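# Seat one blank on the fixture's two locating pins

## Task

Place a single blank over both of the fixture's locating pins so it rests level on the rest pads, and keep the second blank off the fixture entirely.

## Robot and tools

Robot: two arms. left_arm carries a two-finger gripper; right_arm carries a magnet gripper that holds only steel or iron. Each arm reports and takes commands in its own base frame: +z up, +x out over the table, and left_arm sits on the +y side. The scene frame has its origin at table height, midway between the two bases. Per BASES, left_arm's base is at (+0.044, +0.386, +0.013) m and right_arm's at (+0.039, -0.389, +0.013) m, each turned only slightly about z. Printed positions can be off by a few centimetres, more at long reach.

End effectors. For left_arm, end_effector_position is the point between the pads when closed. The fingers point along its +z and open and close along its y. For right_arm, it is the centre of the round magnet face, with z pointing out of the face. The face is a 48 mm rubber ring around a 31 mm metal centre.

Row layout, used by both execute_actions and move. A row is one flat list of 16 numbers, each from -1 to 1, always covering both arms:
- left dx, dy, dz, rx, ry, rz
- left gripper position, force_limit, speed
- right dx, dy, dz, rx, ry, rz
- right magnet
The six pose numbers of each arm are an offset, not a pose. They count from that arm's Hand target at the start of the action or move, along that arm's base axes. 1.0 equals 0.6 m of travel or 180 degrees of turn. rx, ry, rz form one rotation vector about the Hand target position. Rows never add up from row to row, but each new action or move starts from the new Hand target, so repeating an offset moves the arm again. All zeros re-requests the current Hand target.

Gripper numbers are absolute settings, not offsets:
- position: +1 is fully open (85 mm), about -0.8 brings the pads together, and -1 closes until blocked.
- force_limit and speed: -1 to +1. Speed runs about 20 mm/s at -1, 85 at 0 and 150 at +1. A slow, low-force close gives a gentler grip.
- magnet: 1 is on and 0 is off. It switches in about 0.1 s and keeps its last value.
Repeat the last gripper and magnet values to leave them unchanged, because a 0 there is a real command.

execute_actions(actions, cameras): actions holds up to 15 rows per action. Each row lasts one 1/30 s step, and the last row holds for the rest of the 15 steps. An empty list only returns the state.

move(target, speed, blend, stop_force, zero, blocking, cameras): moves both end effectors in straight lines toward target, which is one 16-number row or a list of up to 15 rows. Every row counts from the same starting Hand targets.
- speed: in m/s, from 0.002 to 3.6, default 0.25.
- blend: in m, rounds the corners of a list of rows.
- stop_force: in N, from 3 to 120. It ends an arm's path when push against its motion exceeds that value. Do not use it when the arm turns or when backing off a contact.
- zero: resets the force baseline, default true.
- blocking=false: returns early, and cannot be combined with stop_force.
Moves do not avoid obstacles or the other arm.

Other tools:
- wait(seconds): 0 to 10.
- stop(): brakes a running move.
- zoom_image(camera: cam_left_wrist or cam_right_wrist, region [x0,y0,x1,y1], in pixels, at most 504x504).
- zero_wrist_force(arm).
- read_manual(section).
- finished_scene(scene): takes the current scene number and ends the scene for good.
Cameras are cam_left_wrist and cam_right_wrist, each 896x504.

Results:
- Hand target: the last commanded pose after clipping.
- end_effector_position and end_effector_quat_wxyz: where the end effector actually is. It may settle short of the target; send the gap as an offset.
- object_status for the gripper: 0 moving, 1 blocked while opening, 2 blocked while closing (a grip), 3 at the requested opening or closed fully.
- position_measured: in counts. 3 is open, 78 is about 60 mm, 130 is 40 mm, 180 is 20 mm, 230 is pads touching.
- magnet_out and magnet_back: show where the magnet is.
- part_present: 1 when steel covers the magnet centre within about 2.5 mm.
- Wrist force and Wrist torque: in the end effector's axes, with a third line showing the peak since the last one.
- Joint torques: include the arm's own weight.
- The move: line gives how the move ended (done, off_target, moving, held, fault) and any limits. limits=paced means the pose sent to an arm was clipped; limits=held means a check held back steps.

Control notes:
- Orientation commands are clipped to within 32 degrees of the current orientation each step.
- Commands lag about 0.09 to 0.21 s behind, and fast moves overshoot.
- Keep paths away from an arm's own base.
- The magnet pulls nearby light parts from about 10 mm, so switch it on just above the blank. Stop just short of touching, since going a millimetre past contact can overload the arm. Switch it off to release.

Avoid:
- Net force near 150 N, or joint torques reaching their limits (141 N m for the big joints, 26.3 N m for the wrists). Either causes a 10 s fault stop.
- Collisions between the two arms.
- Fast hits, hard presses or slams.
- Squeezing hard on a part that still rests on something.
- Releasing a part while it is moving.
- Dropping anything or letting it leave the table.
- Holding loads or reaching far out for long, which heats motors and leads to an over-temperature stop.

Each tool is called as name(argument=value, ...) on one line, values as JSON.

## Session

execute_actions(actions=[])

Scene clock: 0.00 s.
left_arm: end_effector_position=(+0.2958, +0.4978, +0.3319) position_measured=3 object_status=3 end_effector_quat_wxyz=(-0.106, +0.149, +0.983, -0.021) | right_arm: end_effector_position=(+0.4243, -0.0191, +0.3698) magnet_out=0 magnet_back=1 part_present=0 end_effector_quat_wxyz=(-0.446, +0.886, -0.026, +0.125)
Joint positions: left_arm=[0.739 -1.316 1.251 -1.336 -1.433 1.028] | right_arm=[-0.762 -1.764 1.874 -1.114 -0.744 -0.957]
Joint velocities: within noise
Joint torques (N m): no reading
Motor temperatures (°C): left_arm=[30 24 27 29 37 30] | right_arm=[35 31 30 44 31 38]
Wrist force (N): no reading
Wrist torque (N m): no reading
Wrist force, peak (N): no reading
Hand target: left_arm +0.2958, +0.4978, +0.3319; -0.106, +0.149, +0.983, -0.021 | right_arm +0.4243, -0.0191, +0.3698; -0.446, +0.886, -0.026, +0.125

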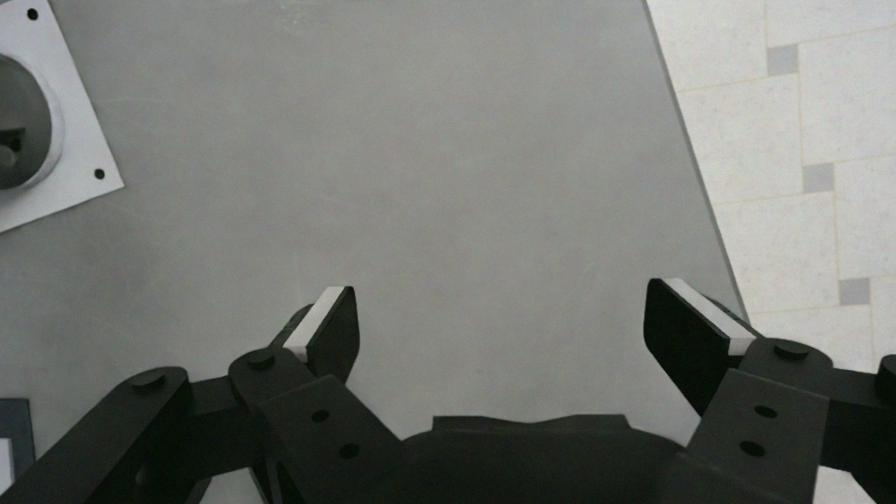

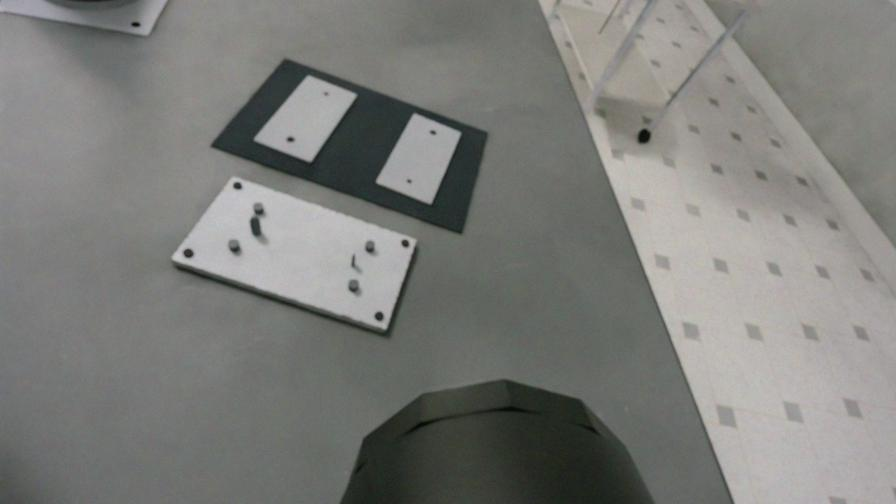

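move(target=[0,0,0,0,0,0,1,1,1,0.04,0.785,0.088,-0.2927,0.0914,0,0], speed=0.45, cameras=["cam_right_wrist"])

Scene clock: 2.57 s.
left_arm: end_effector_position=(+0.2958, +0.4978, +0.3319) position_measured=3 object_status=3 end_effector_quat_wxyz=(-0.106, +0.149, +0.983, -0.021) | right_arm: end_effector_position=(+0.4483, +0.4519, +0.4226) magnet_out=0 magnet_back=1 part_present=0 end_effector_quat_wxyz=(+0.000, +1.000, -0.030, +0.000)
Joint positions: left_arm=[0.739 -1.316 1.251 -1.336 -1.433 1.028] | right_arm=[0.578 -1.249 1.108 -1.429 -1.571 0.638]
Joint torques (N m): left_arm=[-0.78 -38.24 -24.76 -2.38 0.72 0.12] | right_arm=[7.96 -30.57 -35.53 -1.21 -1.22 1.66]
Wrist force (N): left_arm=[0.0 0.0 0.0] | right_arm=[-0.3 -1.1 -0.5]
Wrist torque (N m): left_arm=[0.00 0.00 0.00] | right_arm=[-0.04 -0.03 -0.19]
Wrist force, peak (N): left_arm=[0.1 0.3 0.1] | right_arm=[-0.6 -3.2 0.0]
Hand target: left_arm +0.2958, +0.4978, +0.3319; -0.106, +0.149, +0.983, -0.021 | right_arm +0.4483, +0.4519, +0.4226; +0.000, +1.000, -0.030, +0.000
Off the commanded pose: left_arm 0.000 m, 0 deg | right_arm 0.000 m, 0 deg.
move: done
Images, in order (width x height): cam_right_wrist 896x504.

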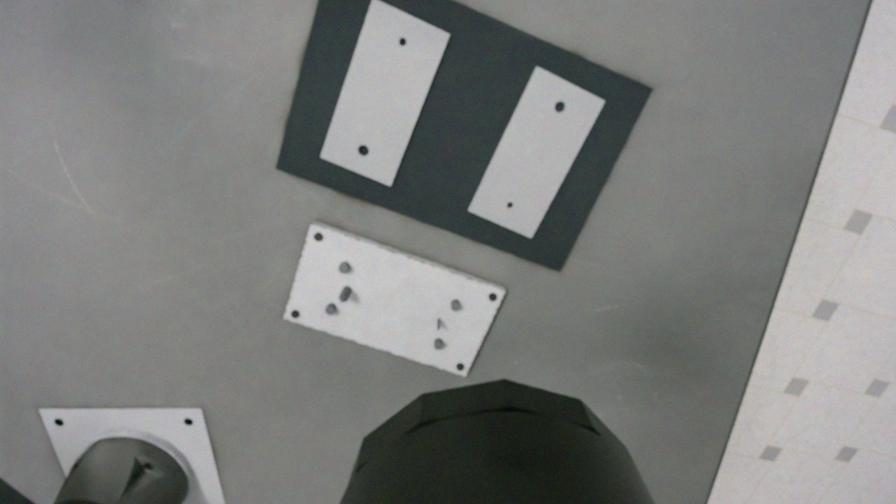

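move(target=[0,0,0,0,0,0,1,1,1,-0.1313,-0.2667,-0.3977,0,0,-0.4889,0], speed=0.45, cameras=["cam_right_wrist"])

Scene clock: 6.47 s.
left_arm: end_effector_position=(+0.2958, +0.4978, +0.3319) position_measured=3 object_status=3 end_effector_quat_wxyz=(-0.106, +0.149, +0.983, -0.021) | right_arm: end_effector_position=(+0.3696, +0.2919, +0.1841) magnet_out=0 magnet_back=1 part_present=0 end_effector_quat_wxyz=(+0.000, +0.699, -0.715, +0.000)
Joint positions: left_arm=[0.739 -1.316 1.251 -1.336 -1.433 1.028] | right_arm=[0.381 -1.529 2.079 -2.12 -1.57 1.976]
Joint torques (N m): left_arm=[-2.35 -39.19 -25.96 -2.46 1.18 0.28] | right_arm=[-7.67 -31.98 -12.2 -4.67 -1.43 1.64]
Wrist force (N): left_arm=[-0.2 0.0 -0.1] | right_arm=[0.0 -0.8 -0.6]
Wrist torque (N m): left_arm=[0.00 0.03 0.00] | right_arm=[0.02 -0.09 -0.21]
Wrist force, peak (N): left_arm=[-0.2 -0.3 0.1] | right_arm=[-0.2 -1.4 -1.5]
Hand target: left_arm +0.2958, +0.4978, +0.3319; -0.106, +0.149, +0.983, -0.021 | right_arm +0.3696, +0.2919, +0.1840; +0.000, +0.698, -0.716, +0.000
Off the commanded pose: left_arm 0.000 m, 0 deg | right_arm 0.000 m, 0 deg.
move: done
Images, in order (width x height): cam_right_wrist 896x504.

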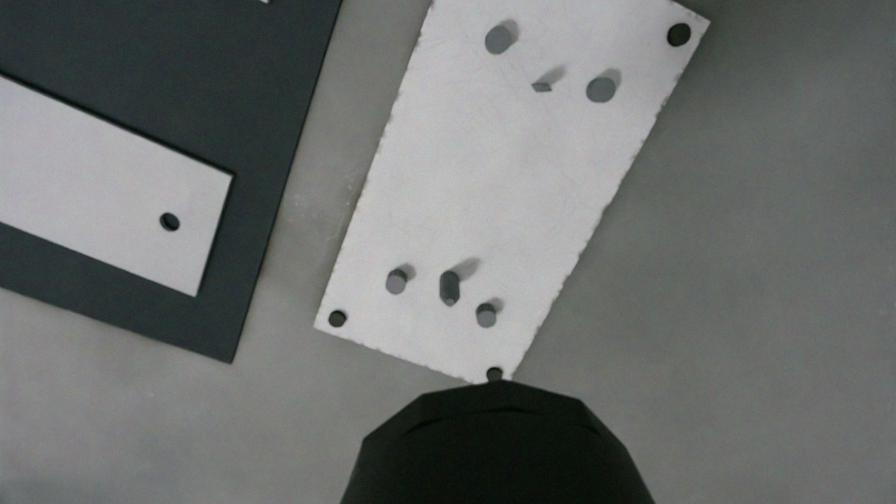

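zoom_image(camera="cam_right_wrist", region=[400, 240, 500, 340])

zoom_image(camera="cam_right_wrist", region=[490, 40, 590, 140])

Scaled by 5.040 from the camera's 896x504 image, which has a finer 1280x720 frame.

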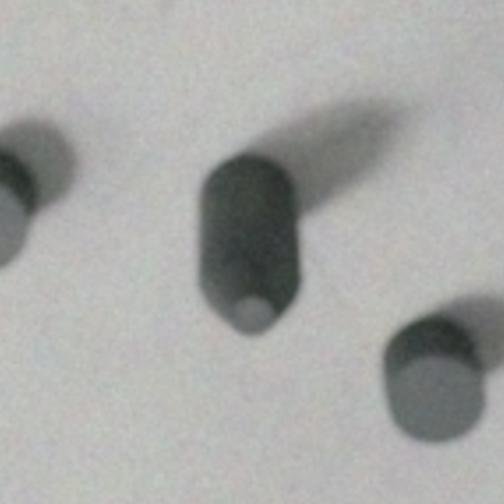

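Scaled by 5.040 from the camera's 896x504 image, which has a finer 1280x720 frame.

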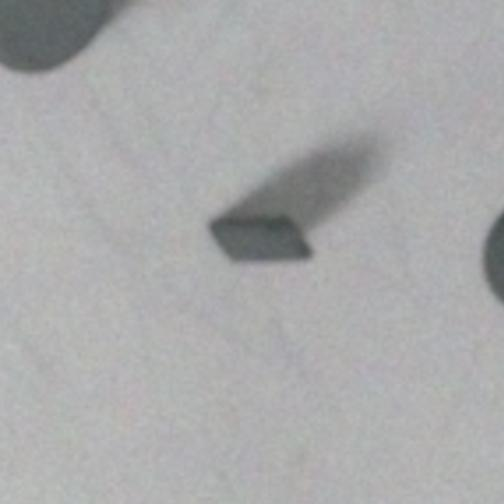

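move(target=[0,0,0,0,0,0,1,1,1,0.0003,0.3385,-0.0192,0,0,0.4856,0], speed=0.4, cameras=["cam_right_wrist"])

zoom_image(camera="cam_right_wrist", region=[400, 240, 500, 340])

zoom_image(camera="cam_right_wrist", region=[490, 40, 590, 140])

Scene clock: 9.60 s.
left_arm: end_effector_position=(+0.2958, +0.4978, +0.3319) position_measured=3 object_status=3 end_effector_quat_wxyz=(-0.106, +0.149, +0.983, -0.021) | right_arm: end_effector_position=(+0.3697, +0.4950, +0.1725) magnet_out=0 magnet_back=1 part_present=0 end_effector_quat_wxyz=(+0.000, +0.999, -0.035, +0.000)
Joint positions: left_arm=[0.739 -1.316 1.251 -1.336 -1.433 1.028] | right_arm=[0.712 -1.189 1.683 -2.065 -1.571 0.782]
Joint torques (N m): left_arm=[-2.74 -39.17 -26.27 -1.99 1.6 -0.01] | right_arm=[7.49 -30.68 -32.22 -1.14 1.33 -1.76]
Wrist force (N): left_arm=[0.0 0.0 -0.2] | right_arm=[0.1 -0.9 -0.3]
Wrist torque (N m): left_arm=[0.00 0.00 0.00] | right_arm=[0.06 -0.09 -0.25]
Wrist force, peak (N): left_arm=[-0.3 0.1 0.0] | right_arm=[0.2 -1.4 -0.6]
Hand target: left_arm +0.2958, +0.4978, +0.3319; -0.106, +0.149, +0.983, -0.021 | right_arm +0.3697, +0.4950, +0.1725; +0.000, +0.999, -0.035, +0.000
Off the commanded pose: left_arm 0.000 m, 0 deg | right_arm 0.000 m, 0 deg.
move: done
Images, in order (width x height): cam_right_wrist 896x504.

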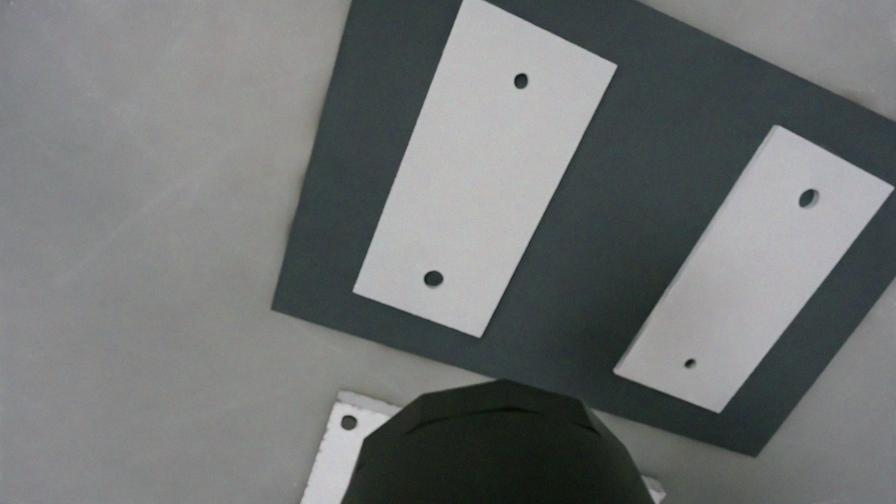

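Scaled by 5.040 from the camera's 896x504 image, which has a finer 1280x720 frame.

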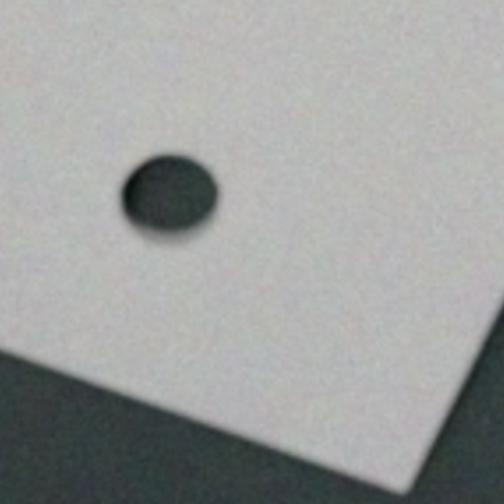

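Scaled by 5.040 from the camera's 896x504 image, which has a finer 1280x720 frame.

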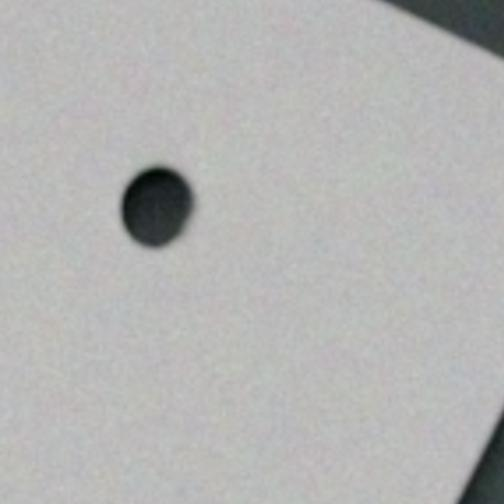

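move(target=[0,0,0,0,0,0,1,1,1,0.0168,0.0208,-0.293,0,0,0,0], speed=0.2, cameras=[])

move(target=[0,0,0,0,0,0,1,1,1,0,0,-0.025,0,0,0,0], speed=0.004, stop_force=4, cameras=["cam_right_wrist"])

execute_actions(actions=[[[0,0,0,0,0,0,1,1,1,0,0,0,0,0,0,1]]], cameras=[])

Scene clock: 11.77 s.
left_arm: end_effector_position=(+0.2958, +0.4978, +0.3319) position_measured=3 object_status=3 end_effector_quat_wxyz=(-0.106, +0.149, +0.983, -0.021) | right_arm: end_effector_position=(+0.3798, +0.5074, -0.0032) magnet_out=0 magnet_back=1 part_present=0 end_effector_quat_wxyz=(+0.000, +0.999, -0.035, +0.000)
Joint positions: left_arm=[0.739 -1.316 1.251 -1.336 -1.433 1.028] | right_arm=[0.716 -0.894 1.761 -2.436 -1.571 0.786]
Joint torques (N m): left_arm=[-4.63 -40.32 -25.36 -1.82 1.54 0.15] | right_arm=[7.46 -37.37 -27.67 -4.63 -0.49 1.54]
Wrist force (N): left_arm=[0.0 0.2 0.1] | right_arm=[0.6 -0.9 -0.3]
Wrist torque (N m): left_arm=[0.03 0.00 0.00] | right_arm=[0.07 -0.11 -0.27]
Wrist force, peak (N): left_arm=[-0.1 -0.3 0.3] | right_arm=[-0.1 -0.8 -2.1]
Hand target: left_arm +0.2958, +0.4978, +0.3319; -0.106, +0.149, +0.983, -0.021 | right_arm +0.3798, +0.5075, -0.0033; +0.000, +0.999, -0.035, +0.000
Off the commanded pose: left_arm 0.000 m, 0 deg | right_arm 0.000 m, 0 deg.
move: done
No camera images: "cameras" was empty.

Scene clock: 13.60 s.
left_arm: end_effector_position=(+0.2958, +0.4978, +0.3319) position_measured=3 object_status=3 end_effector_quat_wxyz=(-0.106, +0.149, +0.983, -0.021) | right_arm: end_effector_position=(+0.3798, +0.5075, -0.0064) magnet_out=0 magnet_back=1 part_present=0 end_effector_quat_wxyz=(+0.000, +0.999, -0.035, +0.000)
Joint positions: left_arm=[0.739 -1.316 1.251 -1.336 -1.433 1.028] | right_arm=[0.716 -0.888 1.761 -2.443 -1.571 0.786]
Joint torques (N m): left_arm=[-4.18 -39.44 -26.17 -1.8 1.51 0.3] | right_arm=[7.47 -50.69 -14.25 -0.87 -0.05 1.62]
Wrist force (N): left_arm=[-0.1 0.0 0.0] | right_arm=[0.8 -0.7 -4.1]
Wrist torque (N m): left_arm=[0.00 0.02 0.00] | right_arm=[0.10 -0.05 -0.28]
Wrist force, peak (N): left_arm=[-0.2 0.0 -0.3] | right_arm=[-3.5 5.1 -11.9]
Hand target: left_arm +0.2958, +0.4978, +0.3319; -0.106, +0.149, +0.983, -0.021 | right_arm +0.3798, +0.5075, -0.0063; +0.000, +0.999, -0.035, +0.000 (not the last commanded pose)
Off the commanded pose: left_arm 0.000 m, 0 deg | right_arm 0.012 m, 0 deg.
move: contact (right_arm)
Images, in order (width x height): cam_right_wrist 896x504.

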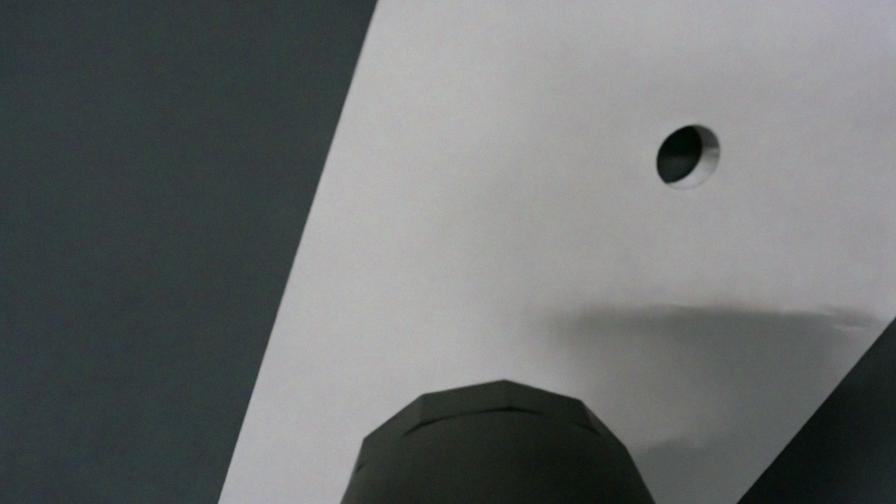

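Scene clock: 14.30 s.
left_arm: end_effector_position=(+0.2958, +0.4978, +0.3319) position_measured=3 object_status=3 end_effector_quat_wxyz=(-0.106, +0.149, +0.983, -0.021) | right_arm: end_effector_position=(+0.3798, +0.5075, -0.0064) magnet_out=1 magnet_back=0 part_present=1 end_effector_quat_wxyz=(+0.000, +0.999, -0.035, +0.000)
Joint positions: left_arm=[0.739 -1.316 1.251 -1.336 -1.433 1.028] | right_arm=[0.716 -0.888 1.761 -2.443 -1.571 0.786]
Joint torques (N m): left_arm=[-5.79 -39.58 -25.29 -1.68 1.37 0.16] | right_arm=[6.51 -51.28 -20.56 -1.77 -0.07 1.41]
Wrist force (N): left_arm=[-0.1 0.0 -0.1] | right_arm=[1.0 -1.2 1.9]
Wrist torque (N m): left_arm=[0.00 0.02 0.00] | right_arm=[0.22 0.05 -0.25]
Wrist force, peak (N): left_arm=[-0.2 0.1 0.3] | right_arm=[1.4 -1.7 1.5]
Hand target: left_arm +0.2958, +0.4978, +0.3319; -0.106, +0.149, +0.983, -0.021 | right_arm +0.3798, +0.5075, -0.0063; +0.000, +0.999, -0.035, +0.000
Off the commanded pose: left_arm 0.000 m, 0 deg | right_arm 0.000 m, 0 deg.
No camera images: "cameras" was empty.

move(target=[[0,0,0,0,0,0,1,1,1,0,0,0.12,0,0,0,1],[0,0,0,0,0,0,1,1,1,0.0003,-0.3893,0.12,0,0,-0.4867,1],[0,0,0,0,0,0,1,1,1,0.0003,-0.3893,0.068,0,0,-0.4867,1]], speed=[0.15,0.3,0.12], blend=[0.02,0.01,0], cameras=["cam_right_wrist"])

move(target=[0,0,0,0,0,0,1,1,1,0,0,-0.06,0,0,0,1], speed=0.01, stop_force=5, cameras=["cam_right_wrist"])

Scene clock: 18.53 s.
left_arm: end_effector_position=(+0.2958, +0.4978, +0.3319) position_measured=3 object_status=3 end_effector_quat_wxyz=(-0.106, +0.149, +0.983, -0.021) | right_arm: end_effector_position=(+0.3800, +0.2739, +0.0345) magnet_out=1 magnet_back=0 part_present=1 end_effector_quat_wxyz=(+0.000, +0.697, -0.717, +0.000)
Joint positions: left_arm=[0.739 -1.316 1.251 -1.336 -1.433 1.028] | right_arm=[0.336 -1.236 2.242 -2.576 -1.57 1.934]
Joint torques (N m): left_arm=[-7.35 -40.75 -26.87 -1.63 1.48 -0.07] | right_arm=[-7.51 -23.42 -7.15 -5.08 -1.53 1.73]
Wrist force (N): left_arm=[0.0 0.1 0.2] | right_arm=[0.2 -0.8 3.5]
Wrist torque (N m): left_arm=[0.02 0.00 0.00] | right_arm=[0.03 -0.11 -0.23]
Wrist force, peak (N): left_arm=[-0.3 0.0 -0.3] | right_arm=[0.5 -1.0 5.0]
Hand target: left_arm +0.2958, +0.4978, +0.3319; -0.106, +0.149, +0.983, -0.021 | right_arm +0.3800, +0.2739, +0.0345; +0.000, +0.697, -0.717, +0.000
Off the commanded pose: left_arm 0.000 m, 0 deg | right_arm 0.000 m, 0 deg.
move: done
Images, in order (width x height): cam_right_wrist 896x504.

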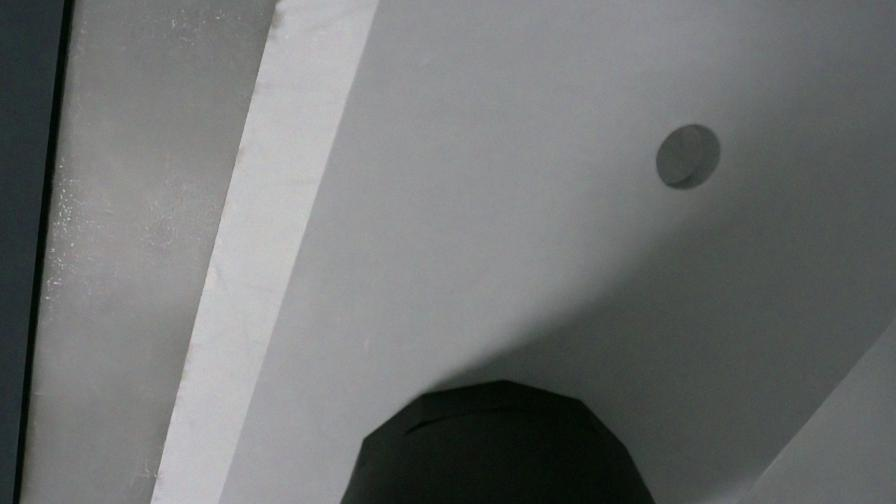

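Scene clock: 20.70 s.
left_arm: end_effector_position=(+0.2958, +0.4978, +0.3319) position_measured=3 object_status=3 end_effector_quat_wxyz=(-0.106, +0.149, +0.983, -0.021) | right_arm: end_effector_position=(+0.3800, +0.2739, +0.0256) magnet_out=1 magnet_back=0 part_present=1 end_effector_quat_wxyz=(+0.000, +0.697, -0.717, +0.000)
Joint positions: left_arm=[0.739 -1.316 1.251 -1.336 -1.433 1.028] | right_arm=[0.336 -1.214 2.247 -2.604 -1.57 1.934]
Joint torques (N m): left_arm=[-7.11 -40.64 -25.91 -1.49 1.44 0.07] | right_arm=[6.19 -39.63 -26.45 -2.45 1.77 1.65]
Wrist force (N): left_arm=[0.1 0.1 0.0] | right_arm=[4.0 0.2 3.6]
Wrist torque (N m): left_arm=[0.01 -0.01 0.00] | right_arm=[0.02 -0.09 -0.46]
Wrist force, peak (N): left_arm=[-0.3 -0.1 -0.2] | right_arm=[9.0 -0.8 -1.3]
Hand target: left_arm +0.2958, +0.4978, +0.3319; -0.106, +0.149, +0.983, -0.021 | right_arm +0.3800, +0.2739, +0.0256; +0.000, +0.697, -0.717, +0.000 (not the last commanded pose)
Off the commanded pose: left_arm 0.000 m, 0 deg | right_arm 0.027 m, 0 deg.
move: contact (right_arm)
Images, in order (width x height): cam_right_wrist 896x504.

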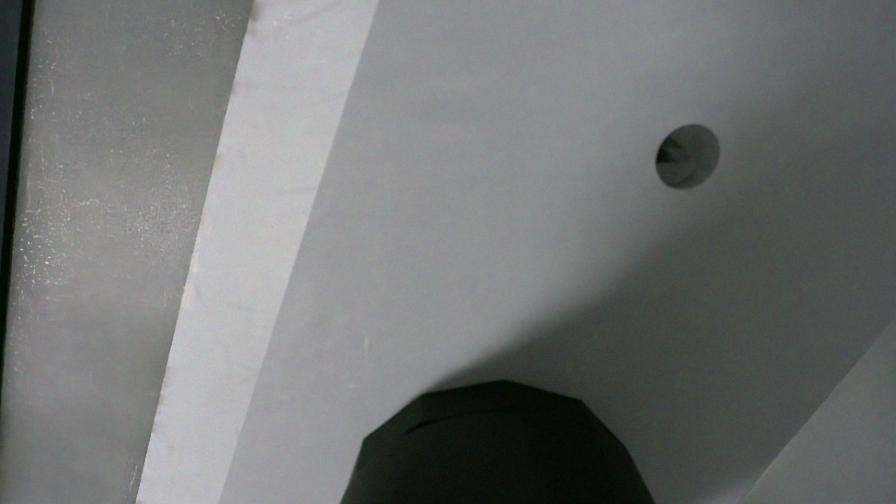

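move(target=[0,0,0,0,0,0,1,1,1,0,-0.0018,0,0,0,0,1], speed=0.005, cameras=[])

move(target=[0,0,0,0,0,0,1,1,1,0,0,-0.045,0,0,0,1], speed=0.01, stop_force=6, cameras=["cam_right_wrist"])

zoom_image(camera="cam_right_wrist", region=[640, 110, 740, 210])

Scene clock: 21.53 s.
left_arm: end_effector_position=(+0.2958, +0.4978, +0.3319) position_measured=3 object_status=3 end_effector_quat_wxyz=(-0.106, +0.149, +0.983, -0.021) | right_arm: end_effector_position=(+0.3800, +0.2729, +0.0256) magnet_out=1 magnet_back=0 part_present=1 end_effector_quat_wxyz=(+0.000, +0.697, -0.717, +0.000)
Joint positions: left_arm=[0.739 -1.316 1.251 -1.336 -1.433 1.028] | right_arm=[0.333 -1.215 2.249 -2.604 -1.57 1.932]
Joint torques (N m): left_arm=[-7.78 -39.89 -26.35 -1.24 1.45 0.32] | right_arm=[-7.97 -39.45 -6.53 -4.93 0.38 -1.81]
Wrist force (N): left_arm=[-0.1 -0.1 0.0] | right_arm=[0.2 -0.9 3.5]
Wrist torque (N m): left_arm=[-0.01 0.01 0.00] | right_arm=[0.03 -0.11 -0.25]
Wrist force, peak (N): left_arm=[-0.2 0.2 -0.1] | right_arm=[3.7 -0.4 4.0]
Hand target: left_arm +0.2958, +0.4978, +0.3319; -0.106, +0.149, +0.983, -0.021 | right_arm +0.3800, +0.2728, +0.0256; +0.000, +0.697, -0.717, +0.000
Off the commanded pose: left_arm 0.000 m, 0 deg | right_arm 0.000 m, 0 deg.
move: done
No camera images: "cameras" was empty.

Scene clock: 24.07 s.
left_arm: end_effector_position=(+0.2958, +0.4978, +0.3319) position_measured=3 object_status=3 end_effector_quat_wxyz=(-0.106, +0.149, +0.983, -0.021) | right_arm: end_effector_position=(+0.3800, +0.2728, +0.0135) magnet_out=1 magnet_back=0 part_present=1 end_effector_quat_wxyz=(+0.000, +0.697, -0.717, +0.000)
Joint positions: left_arm=[0.739 -1.316 1.251 -1.336 -1.433 1.028] | right_arm=[0.333 -1.183 2.254 -2.642 -1.57 1.932]
Joint torques (N m): left_arm=[-9.74 -41.43 -26.16 -1.3 1.24 -0.07] | right_arm=[-8.96 -41.42 -21.76 -1.71 -0.17 -1.89]
Wrist force (N): left_arm=[0.0 -0.1 -0.2] | right_arm=[-8.6 -0.9 7.6]
Wrist torque (N m): left_arm=[-0.01 0.01 0.00] | right_arm=[0.26 -0.01 0.20]
Wrist force, peak (N): left_arm=[-0.1 -0.3 -0.2] | right_arm=[-0.6 12.8 -22.3]
Hand target: left_arm +0.2958, +0.4978, +0.3319; -0.106, +0.149, +0.983, -0.021 | right_arm +0.3800, +0.2728, +0.0135; +0.000, +0.697, -0.717, +0.000 (not the last commanded pose)
Off the commanded pose: left_arm 0.000 m, 0 deg | right_arm 0.015 m, 0 deg.
move: contact (right_arm)
Images, in order (width x height): cam_right_wrist 896x504.

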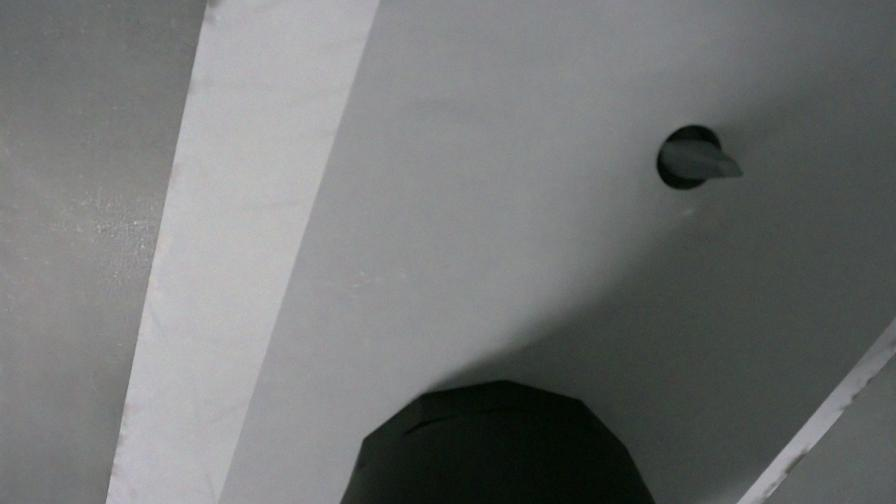

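Scaled by 5.040 from the camera's 896x504 image, which has a finer 1280x720 frame.

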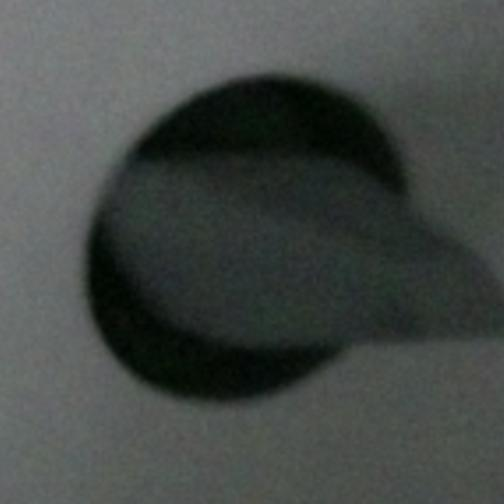

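move(target=[0,0,0,0,0,0,1,1,1,0,0.0004,-0.0006,0,0,0,1], speed=0.005, cameras=[])

execute_actions(actions=[[[0,0,0,0,0,0,1,1,1,0,0,0,0,0,0,0]]], cameras=[])

move(target=[[0,0,0,0,0,0,1,1,1,0,0,0.03,0,0,0,0],[0,0,0,0,0,0,1,1,1,0,0.0,0.2,0,0,0,0]], speed=[0.05,0.25], cameras=["cam_right_wrist"])

Scene clock: 24.90 s.
left_arm: end_effector_position=(+0.2958, +0.4978, +0.3319) position_measured=3 object_status=3 end_effector_quat_wxyz=(-0.106, +0.149, +0.983, -0.021) | right_arm: end_effector_position=(+0.3800, +0.2730, +0.0132) magnet_out=1 magnet_back=0 part_present=1 end_effector_quat_wxyz=(+0.000, +0.697, -0.717, +0.000)
Joint positions: left_arm=[0.739 -1.316 1.251 -1.336 -1.433 1.028] | right_arm=[0.334 -1.182 2.254 -2.642 -1.57 1.932]
Joint torques (N m): left_arm=[-9.95 -41.01 -27.14 -1.27 1.47 0.36] | right_arm=[7.25 -13.01 -25.27 -5.61 -0.26 1.28]
Wrist force (N): left_arm=[-0.2 0.0 0.0] | right_arm=[11.3 14.9 -24.7]
Wrist torque (N m): left_arm=[0.00 0.04 0.00] | right_arm=[0.27 -0.08 0.21]
Wrist force, peak (N): left_arm=[-0.3 -0.1 0.1] | right_arm=[11.3 14.9 -24.7]
Hand target: left_arm +0.2958, +0.4978, +0.3319; -0.106, +0.149, +0.983, -0.021 | right_arm +0.3800, +0.2730, +0.0131; +0.000, +0.697, -0.717, +0.000
Off the commanded pose: left_arm 0.000 m, 0 deg | right_arm 0.000 m, 0 deg.
move: done
No camera images: "cameras" was empty.

Scene clock: 25.60 s.
left_arm: end_effector_position=(+0.2958, +0.4978, +0.3319) position_measured=3 object_status=3 end_effector_quat_wxyz=(-0.106, +0.149, +0.983, -0.021) | right_arm: end_effector_position=(+0.3800, +0.2730, +0.0131) magnet_out=0 magnet_back=1 part_present=0 end_effector_quat_wxyz=(+0.000, +0.697, -0.717, +0.000)
Joint positions: left_arm=[0.739 -1.316 1.251 -1.336 -1.433 1.028] | right_arm=[0.334 -1.181 2.254 -2.643 -1.57 1.932]
Joint torques (N m): left_arm=[-8.95 -40.91 -26.52 -1.05 1.54 0.14] | right_arm=[7.74 -5.36 -25.55 -5.83 2.3 1.19]
Wrist force (N): left_arm=[0.1 0.0 0.0] | right_arm=[18.9 27.1 -49.5]
Wrist torque (N m): left_arm=[0.00 -0.01 0.00] | right_arm=[0.34 -0.02 0.25]
Wrist force, peak (N): left_arm=[0.0 0.2 -0.3] | right_arm=[18.9 27.1 -49.5]
Hand target: left_arm +0.2958, +0.4978, +0.3319; -0.106, +0.149, +0.983, -0.021 | right_arm +0.3800, +0.2730, +0.0131; +0.000, +0.697, -0.717, +0.000
Off the commanded pose: left_arm 0.000 m, 0 deg | right_arm 0.000 m, 0 deg.
No camera images: "cameras" was empty.

Scene clock: 27.13 s.
left_arm: end_effector_position=(+0.2958, +0.4978, +0.3319) position_measured=3 object_status=3 end_effector_quat_wxyz=(-0.106, +0.149, +0.983, -0.021) | right_arm: end_effector_position=(+0.3800, +0.2730, +0.1330) magnet_out=0 magnet_back=1 part_present=0 end_effector_quat_wxyz=(+0.000, +0.697, -0.717, +0.000)
Joint positions: left_arm=[0.739 -1.316 1.251 -1.336 -1.433 1.028] | right_arm=[0.334 -1.454 2.157 -2.273 -1.57 1.932]
Joint torques (N m): left_arm=[-9.01 -39.64 -26.51 -0.85 1.55 0.09] | right_arm=[-8.3 -34.14 -28.89 -1.19 -0.77 -1.69]
Wrist force (N): left_arm=[0.0 0.0 0.1] | right_arm=[0.0 -1.2 -0.8]
Wrist torque (N m): left_arm=[0.01 0.00 0.01] | right_arm=[0.00 -0.09 -0.25]
Wrist force, peak (N): left_arm=[-0.1 -0.2 0.1] | right_arm=[18.8 27.5 -48.6]
Hand target: left_arm +0.2958, +0.4978, +0.3319; -0.106, +0.149, +0.983, -0.021 | right_arm +0.3800, +0.2730, +0.1331; +0.000, +0.697, -0.717, +0.000
Off the commanded pose: left_arm 0.000 m, 0 deg | right_arm 0.000 m, 0 deg.
move: done
Images, in order (width x height): cam_right_wrist 896x504.

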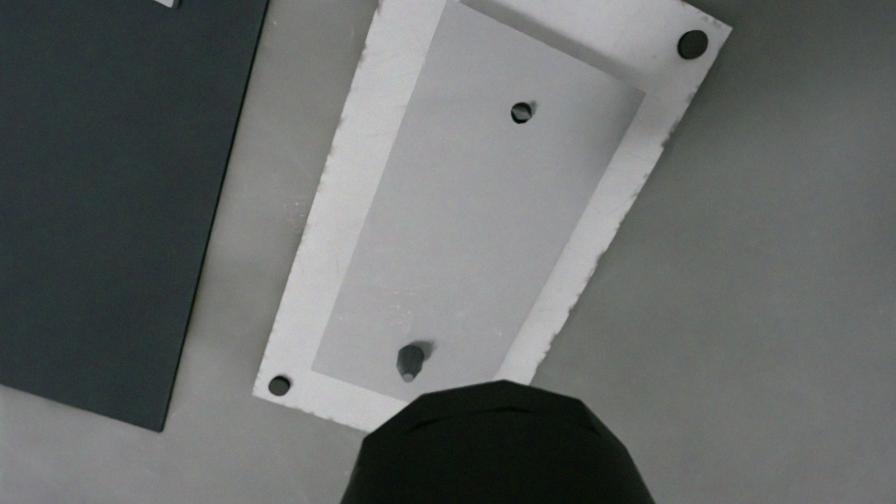

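finished_scene(scene=3)

The scene is finished: the task was done.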